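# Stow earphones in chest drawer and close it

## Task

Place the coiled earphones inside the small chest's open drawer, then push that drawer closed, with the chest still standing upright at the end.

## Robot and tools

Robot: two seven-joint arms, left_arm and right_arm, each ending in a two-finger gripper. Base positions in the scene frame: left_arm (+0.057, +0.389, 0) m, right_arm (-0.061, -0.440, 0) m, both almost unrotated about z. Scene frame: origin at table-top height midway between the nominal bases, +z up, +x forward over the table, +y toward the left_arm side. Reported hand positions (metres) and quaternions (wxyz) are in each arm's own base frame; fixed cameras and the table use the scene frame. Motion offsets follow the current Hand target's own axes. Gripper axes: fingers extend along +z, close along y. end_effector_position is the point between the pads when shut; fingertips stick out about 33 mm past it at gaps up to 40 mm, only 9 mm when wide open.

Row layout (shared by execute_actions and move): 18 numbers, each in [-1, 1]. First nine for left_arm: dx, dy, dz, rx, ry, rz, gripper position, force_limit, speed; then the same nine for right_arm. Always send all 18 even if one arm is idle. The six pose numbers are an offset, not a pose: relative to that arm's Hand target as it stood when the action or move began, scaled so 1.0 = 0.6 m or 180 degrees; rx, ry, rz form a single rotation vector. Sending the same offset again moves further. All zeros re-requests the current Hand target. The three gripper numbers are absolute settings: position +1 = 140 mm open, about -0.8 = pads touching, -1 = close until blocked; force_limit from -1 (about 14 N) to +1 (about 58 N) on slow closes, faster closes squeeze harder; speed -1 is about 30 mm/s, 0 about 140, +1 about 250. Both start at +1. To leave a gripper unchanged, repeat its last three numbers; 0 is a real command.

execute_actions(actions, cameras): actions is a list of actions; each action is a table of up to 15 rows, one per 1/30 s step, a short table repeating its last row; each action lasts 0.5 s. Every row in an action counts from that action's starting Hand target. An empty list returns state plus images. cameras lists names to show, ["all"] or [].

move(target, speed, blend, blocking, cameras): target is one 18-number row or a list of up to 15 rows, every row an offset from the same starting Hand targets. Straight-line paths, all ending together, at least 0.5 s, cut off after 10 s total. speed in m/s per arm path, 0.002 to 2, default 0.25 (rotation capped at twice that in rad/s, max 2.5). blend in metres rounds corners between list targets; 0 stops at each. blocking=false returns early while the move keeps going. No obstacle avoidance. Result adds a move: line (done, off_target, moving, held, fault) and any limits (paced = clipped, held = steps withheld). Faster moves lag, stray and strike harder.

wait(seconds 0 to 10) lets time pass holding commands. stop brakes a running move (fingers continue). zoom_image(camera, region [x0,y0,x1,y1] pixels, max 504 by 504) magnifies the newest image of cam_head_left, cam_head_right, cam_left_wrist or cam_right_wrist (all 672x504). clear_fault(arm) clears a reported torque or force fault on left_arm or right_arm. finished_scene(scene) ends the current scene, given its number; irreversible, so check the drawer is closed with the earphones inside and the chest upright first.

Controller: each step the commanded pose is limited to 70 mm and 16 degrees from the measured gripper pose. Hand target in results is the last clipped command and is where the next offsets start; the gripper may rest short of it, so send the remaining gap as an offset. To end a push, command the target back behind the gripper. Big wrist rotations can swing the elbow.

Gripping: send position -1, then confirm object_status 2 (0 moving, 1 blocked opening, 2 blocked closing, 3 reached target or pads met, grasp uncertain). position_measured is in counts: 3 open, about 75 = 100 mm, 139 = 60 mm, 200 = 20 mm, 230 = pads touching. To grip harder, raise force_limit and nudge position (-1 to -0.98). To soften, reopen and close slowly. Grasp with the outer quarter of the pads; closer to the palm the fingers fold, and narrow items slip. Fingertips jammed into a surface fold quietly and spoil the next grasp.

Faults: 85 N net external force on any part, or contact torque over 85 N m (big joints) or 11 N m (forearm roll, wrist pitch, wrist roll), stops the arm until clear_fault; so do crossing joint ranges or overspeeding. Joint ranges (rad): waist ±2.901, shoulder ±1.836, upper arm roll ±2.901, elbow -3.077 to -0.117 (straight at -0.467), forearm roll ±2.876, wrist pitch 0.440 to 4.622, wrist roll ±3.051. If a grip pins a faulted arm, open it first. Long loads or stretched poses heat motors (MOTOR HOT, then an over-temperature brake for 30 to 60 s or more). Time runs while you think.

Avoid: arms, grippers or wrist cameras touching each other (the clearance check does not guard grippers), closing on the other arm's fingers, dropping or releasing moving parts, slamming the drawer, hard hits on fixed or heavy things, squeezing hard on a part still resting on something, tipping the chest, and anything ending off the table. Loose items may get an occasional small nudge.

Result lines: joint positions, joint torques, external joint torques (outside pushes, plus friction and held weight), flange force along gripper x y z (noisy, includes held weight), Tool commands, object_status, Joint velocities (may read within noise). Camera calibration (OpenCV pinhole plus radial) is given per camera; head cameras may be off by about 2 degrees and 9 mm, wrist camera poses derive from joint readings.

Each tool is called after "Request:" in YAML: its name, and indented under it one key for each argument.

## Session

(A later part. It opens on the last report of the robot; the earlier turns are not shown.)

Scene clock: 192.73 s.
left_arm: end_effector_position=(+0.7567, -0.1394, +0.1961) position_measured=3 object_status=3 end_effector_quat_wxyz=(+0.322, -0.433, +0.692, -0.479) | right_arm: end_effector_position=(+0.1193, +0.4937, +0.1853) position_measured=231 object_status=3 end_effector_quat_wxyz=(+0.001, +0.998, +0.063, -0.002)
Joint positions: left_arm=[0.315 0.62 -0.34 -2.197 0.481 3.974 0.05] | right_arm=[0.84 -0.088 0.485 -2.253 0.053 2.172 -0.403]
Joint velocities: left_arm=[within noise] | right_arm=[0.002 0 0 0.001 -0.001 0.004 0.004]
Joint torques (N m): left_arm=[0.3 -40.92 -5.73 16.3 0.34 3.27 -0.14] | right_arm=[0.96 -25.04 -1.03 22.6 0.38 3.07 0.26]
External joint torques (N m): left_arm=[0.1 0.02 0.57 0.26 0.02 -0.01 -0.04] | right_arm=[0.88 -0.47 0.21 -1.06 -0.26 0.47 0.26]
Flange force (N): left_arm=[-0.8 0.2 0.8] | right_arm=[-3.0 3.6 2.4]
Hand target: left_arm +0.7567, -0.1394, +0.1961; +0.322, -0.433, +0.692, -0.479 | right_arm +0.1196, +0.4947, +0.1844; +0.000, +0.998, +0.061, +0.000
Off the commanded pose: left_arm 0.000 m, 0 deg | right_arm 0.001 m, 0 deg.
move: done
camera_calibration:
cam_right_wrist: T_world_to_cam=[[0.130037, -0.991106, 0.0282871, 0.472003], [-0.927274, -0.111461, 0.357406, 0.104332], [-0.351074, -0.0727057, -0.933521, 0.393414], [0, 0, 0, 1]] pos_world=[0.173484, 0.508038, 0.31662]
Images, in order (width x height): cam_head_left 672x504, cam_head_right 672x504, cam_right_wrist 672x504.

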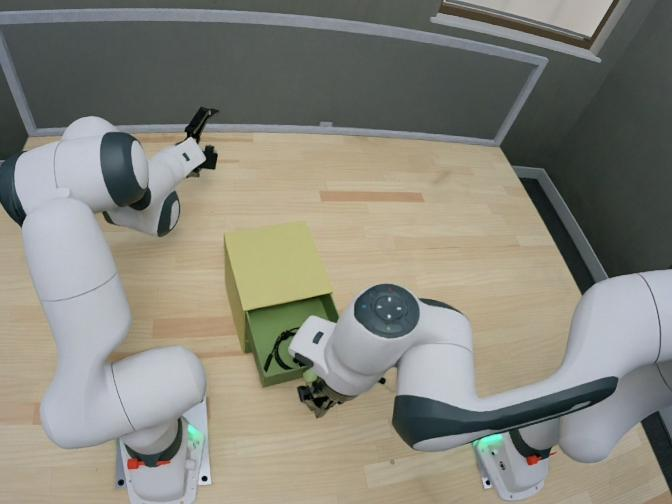

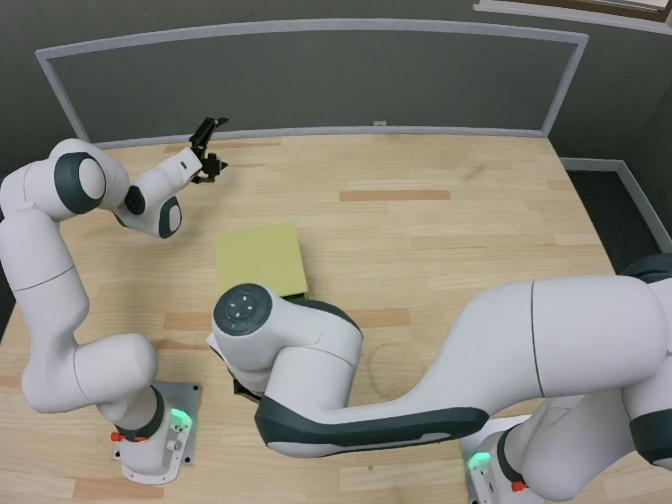

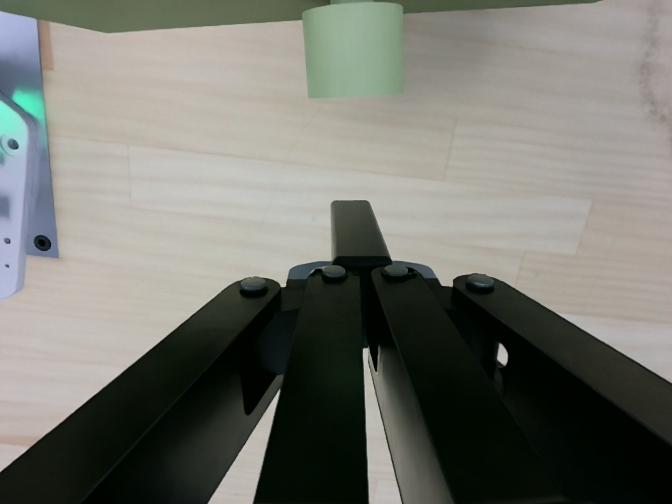

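Request:
move:
  target:
    - [0,0,0,0,0,0,1,1,1,0.05,0,0,0,0,0,-1,-0.5,-1]
    - [0,0,0,0,0,0,1,1,1,0.24,0,0,0,0,0,-1,-0.5,-1]
  speed: 0.06
  blend: [0.01,0]
  cameras: ["cam_head_right","cam_head_left","cam_right_wrist"]

Scene clock: 208.63 s.
left_arm: end_effector_position=(+0.7567, -0.1394, +0.1961) position_measured=3 object_status=3 end_effector_quat_wxyz=(+0.322, -0.433, +0.692, -0.479) | right_arm: end_effector_position=(+0.2605, +0.5147, +0.1857) position_measured=231 object_status=3 end_effector_quat_wxyz=(-0.003, +0.998, +0.057, +0.000)
Joint positions: left_arm=[0.315 0.62 -0.34 -2.197 0.481 3.974 0.05] | right_arm=[0.735 0.122 0.377 -2.016 -0.049 2.134 -0.55]
Joint velocities: left_arm=[within noise] | right_arm=[0 -0.001 -0.001 0 0.001 -0.001 -0.005]
Joint torques (N m): left_arm=[0.32 -40.95 -5.71 16.32 0.35 3.28 -0.14] | right_arm=[0.53 -34.21 1.25 23.43 0.32 2.55 -0.21]
External joint torques (N m): left_arm=[0.1 -0.07 0.58 0.34 0.02 0.01 -0.04] | right_arm=[0.36 -0.8 -0.46 -0.59 -0.35 -0.09 -0.21]
Flange force (N): left_arm=[-0.9 0.1 0.8] | right_arm=[-2.0 3.7 -0.2]
Hand target: left_arm +0.7567, -0.1394, +0.1961; +0.322, -0.433, +0.692, -0.479 | right_arm +0.2625, +0.5123, +0.1844; +0.000, +0.998, +0.061, +0.000
Off the commanded pose: left_arm 0.000 m, 0 deg | right_arm 0.003 m, 1 deg.
move: done
camera_calibration:
cam_right_wrist: T_world_to_cam=[[0.119473, -0.992615, 0.0210323, 0.479274], [-0.929291, -0.104344, 0.354304, 0.23488], [-0.349492, -0.0618748, -0.934894, 0.439107], [0, 0, 0, 1]] pos_world=[0.314476, 0.527412, 0.31722]
Images, in order (width x height): cam_head_left 672x504, cam_head_right 672x504, cam_right_wrist 672x504.

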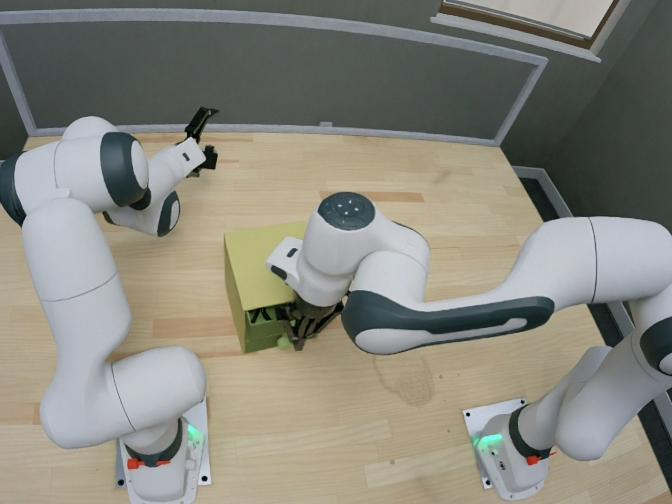

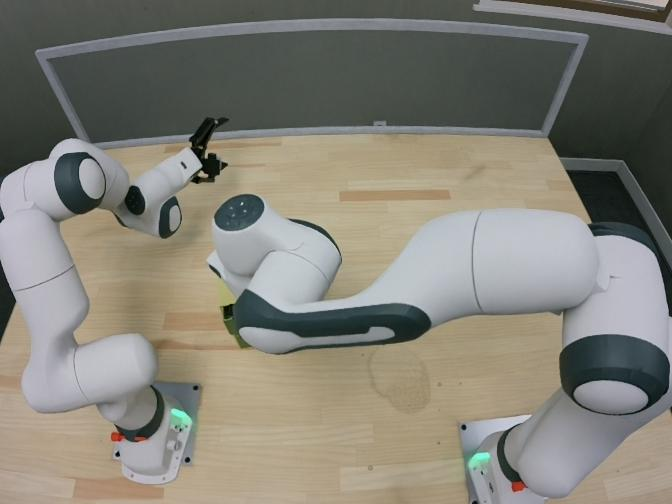

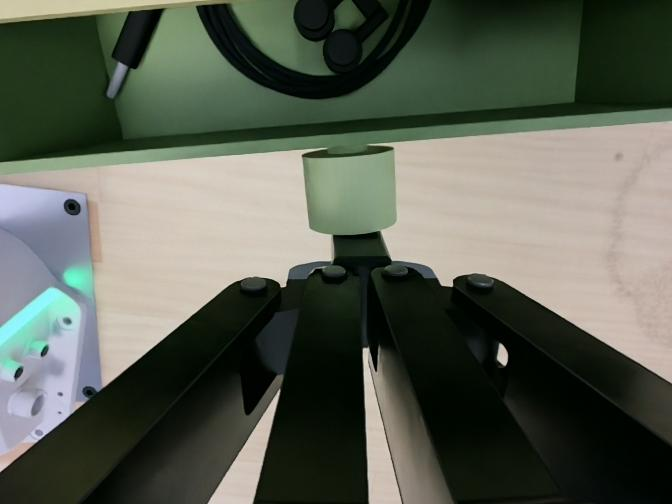

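Request:
move:
  target: [0,0,0,0,0,0,1,1,1,0.055,0,0,0,0,0,-1,-0.5,-1]
  speed: 0.06
  cameras: ["cam_head_left","cam_right_wrist"]

Scene clock: 219.37 s.
left_arm: end_effector_position=(+0.7567, -0.1394, +0.1961) position_measured=3 object_status=3 end_effector_quat_wxyz=(+0.322, -0.433, +0.692, -0.479) | right_arm: end_effector_position=(+0.2928, +0.5190, +0.1857) position_measured=231 object_status=3 end_effector_quat_wxyz=(-0.003, +0.998, +0.058, -0.001)
Joint positions: left_arm=[0.315 0.62 -0.34 -2.197 0.481 3.974 0.05] | right_arm=[0.716 0.18 0.357 -1.941 -0.068 2.114 -0.584]
Joint velocities: left_arm=[within noise] | right_arm=[0.001 0 0.001 -0.001 -0.001 -0.002 -0.006]
Joint torques (N m): left_arm=[0.33 -40.92 -5.71 16.3 0.35 3.28 -0.11] | right_arm=[0.25 -36.62 1.54 23.57 0.13 2.54 -0.23]
External joint torques (N m): left_arm=[0.2 -0.09 0.64 0.35 0.01 0.01 -0.02] | right_arm=[0.04 -0.87 -0.86 -0.58 -0.55 -0.12 -0.23]
Flange force (N): left_arm=[-1.0 0.1 0.6] | right_arm=[-1.8 4.0 -0.1]
Hand target: left_arm +0.7567, -0.1394, +0.1961; +0.322, -0.433, +0.692, -0.479 | right_arm +0.2953, +0.5163, +0.1843; +0.000, +0.998, +0.061, +0.000
Off the commanded pose: left_arm 0.000 m, 0 deg | right_arm 0.004 m, 1 deg.
move: off_target (right_arm)
camera_calibration:
cam_right_wrist: T_world_to_cam=[[0.120133, -0.992541, 0.0207255, 0.479515], [-0.929019, -0.105036, 0.354812, 0.265458], [-0.349989, -0.0618791, -0.934708, 0.450776], [0, 0, 0, 1]] pos_world=[0.346776, 0.531714, 0.317218]
Images, in order (width x height): cam_head_left 672x504, cam_right_wrist 672x504.

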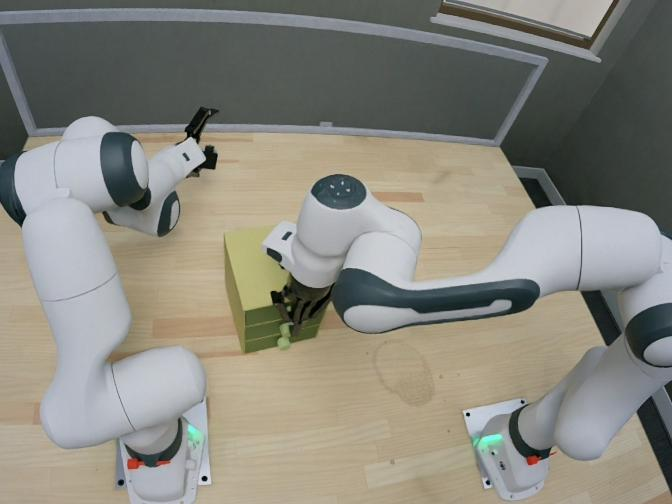

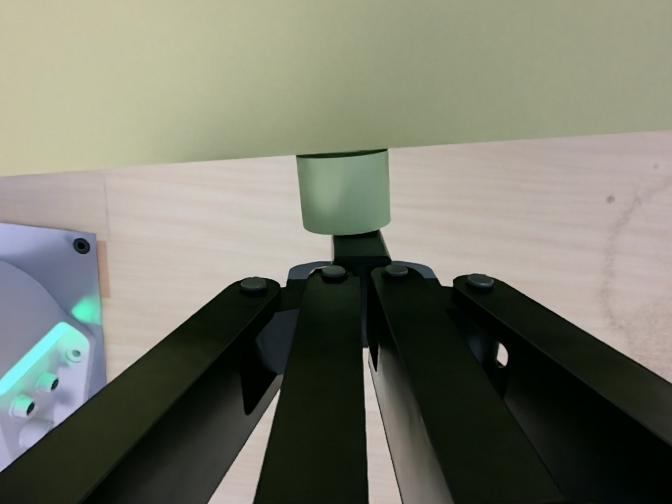

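Request:
move:
  target: [0,0,0,0,0,0,1,1,1,0.02,0,0,0,0,0,-1,-0.5,-1]
  speed: 0.03
  cameras: ["cam_head_left","cam_right_wrist"]

Request:
zoom_image:
  camera: "cam_head_left"
  region: [210, 220, 350, 360]

Scene clock: 224.70 s.
left_arm: end_effector_position=(+0.7567, -0.1394, +0.1961) position_measured=3 object_status=3 end_effector_quat_wxyz=(+0.322, -0.433, +0.692, -0.479) | right_arm: end_effector_position=(+0.2949, +0.5215, +0.1858) position_measured=231 object_status=3 end_effector_quat_wxyz=(+0.000, +0.998, +0.063, -0.005)
Joint positions: left_arm=[0.315 0.62 -0.34 -2.197 0.481 3.974 0.05] | right_arm=[0.716 0.199 0.356 -1.915 -0.069 2.095 -0.596]
Joint velocities: left_arm=[within noise] | right_arm=[0.001 0.001 0 0.001 0 -0.001 -0.006]
Joint torques (N m): left_arm=[0.29 -40.92 -5.72 16.27 0.34 3.28 -0.1] | right_arm=[-3.1 -35.61 -2.1 24.4 -1.12 4.38 -0.16]
External joint torques (N m): left_arm=[0.23 -0.02 0.7 0.31 -0.01 0.01 0] | right_arm=[-3.37 0.75 -4.78 0.27 -1.82 1.75 -0.16]
Flange force (N): left_arm=[-1.0 0.3 0.7] | right_arm=[6.7 2.2 5.4]
Hand target: left_arm +0.7567, -0.1394, +0.1961; +0.322, -0.433, +0.692, -0.479 | right_arm +0.3072, +0.5178, +0.1843; +0.000, +0.998, +0.061, +0.000
Off the commanded pose: left_arm 0.000 m, 0 deg | right_arm 0.013 m, 1 deg.
move: off_target (right_arm)
camera_calibration:
cam_right_wrist: T_world_to_cam=[[0.131258, -0.991003, 0.0261754, 0.476608], [-0.924737, -0.112881, 0.363481, 0.268897], [-0.357256, -0.0719153, -0.931234, 0.458438], [0, 0, 0, 1]] pos_world=[0.34988, 0.535641, 0.316699]
Images, in order (width x height): cam_head_left 672x504, cam_right_wrist 672x504.

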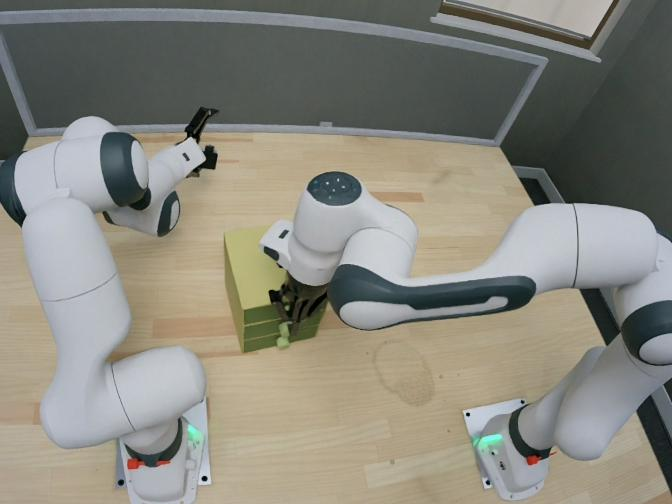

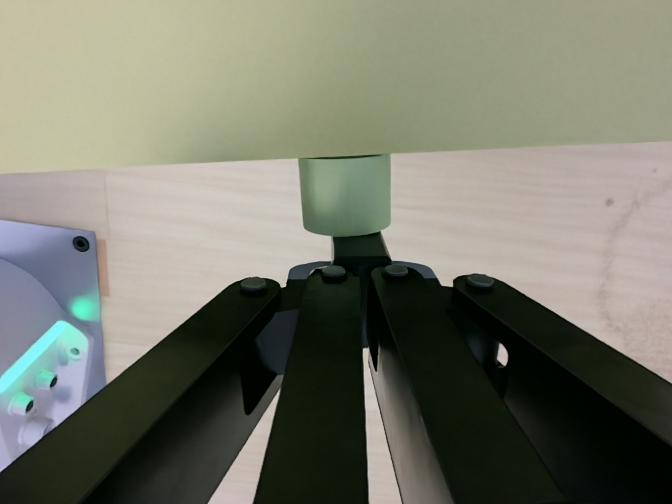

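Scaled by 3.600.

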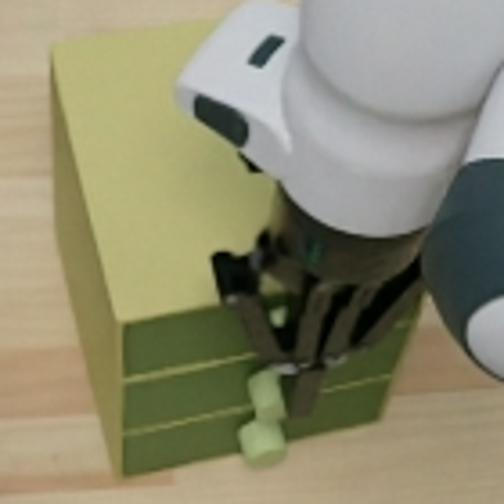

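Blocked: flush closed. Back off.

Request:
move:
  target: [0,0,0,0,0,0,1,1,1,-0.17,0,-0.03,0,0,0,-1,-0.5,-1]
  speed: 0.15
  cameras: ["cam_head_left"]

Request:
zoom_image:
  camera: "cam_head_left"
  region: [210, 220, 350, 360]

Scene clock: 231.93 s.
left_arm: end_effector_position=(+0.7567, -0.1394, +0.1961) position_measured=3 object_status=3 end_effector_quat_wxyz=(+0.322, -0.433, +0.692, -0.479) | right_arm: end_effector_position=(+0.2060, +0.5043, +0.2015) position_measured=231 object_status=3 end_effector_quat_wxyz=(+0.003, +0.998, +0.067, +0.000)
Joint positions: left_arm=[0.315 0.62 -0.34 -2.197 0.481 3.974 0.05] | right_arm=[0.77 0.015 0.415 -2.099 -0.01 2.108 -0.513]
Joint velocities: left_arm=[within noise] | right_arm=[0 0.001 0.001 0.001 0 0 0.006]
Joint torques (N m): left_arm=[0.3 -40.84 -5.76 16.34 0.34 3.27 -0.13] | right_arm=[1.02 -31.45 0.16 22.48 1.11 3.05 0.26]
External joint torques (N m): left_arm=[0.12 0.03 0.56 0.36 0.01 0 -0.03] | right_arm=[1.01 -2.08 -0.05 -1.66 0.44 0.43 0.26]
Flange force (N): left_arm=[-1.0 0.2 1.1] | right_arm=[-7.6 10.6 1.2]
Hand target: left_arm +0.7567, -0.1394, +0.1961; +0.322, -0.433, +0.692, -0.479 | right_arm +0.2060, +0.5053, +0.2024; +0.000, +0.998, +0.061, +0.000
Off the commanded pose: left_arm 0.000 m, 0 deg | right_arm 0.001 m, 1 deg.
move: done
Images, in order (width x height): cam_head_left 672x504.

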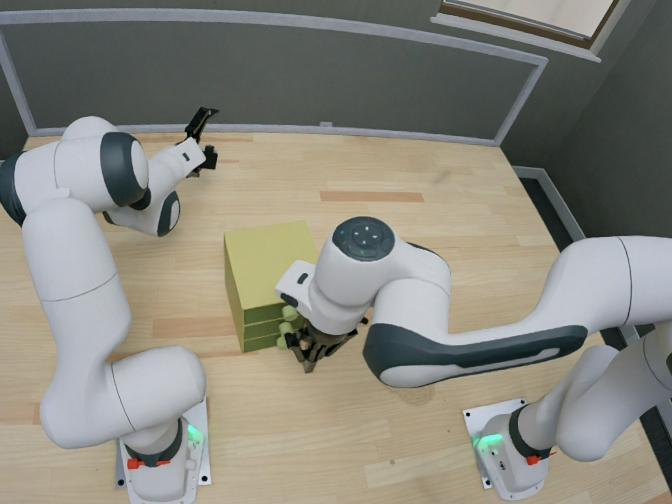

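Scaled by 3.600.

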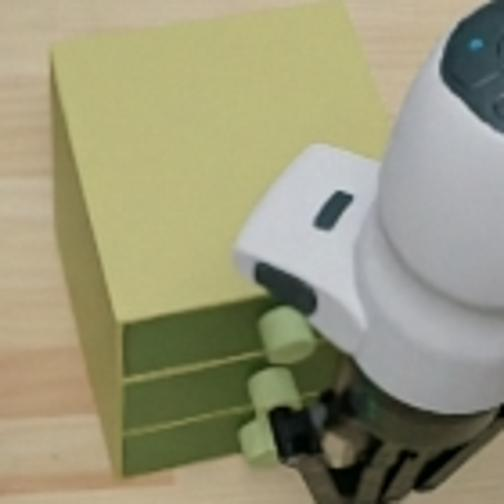

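Request:
finished_scene:
  scene: 1

The scene is finished: the task was done.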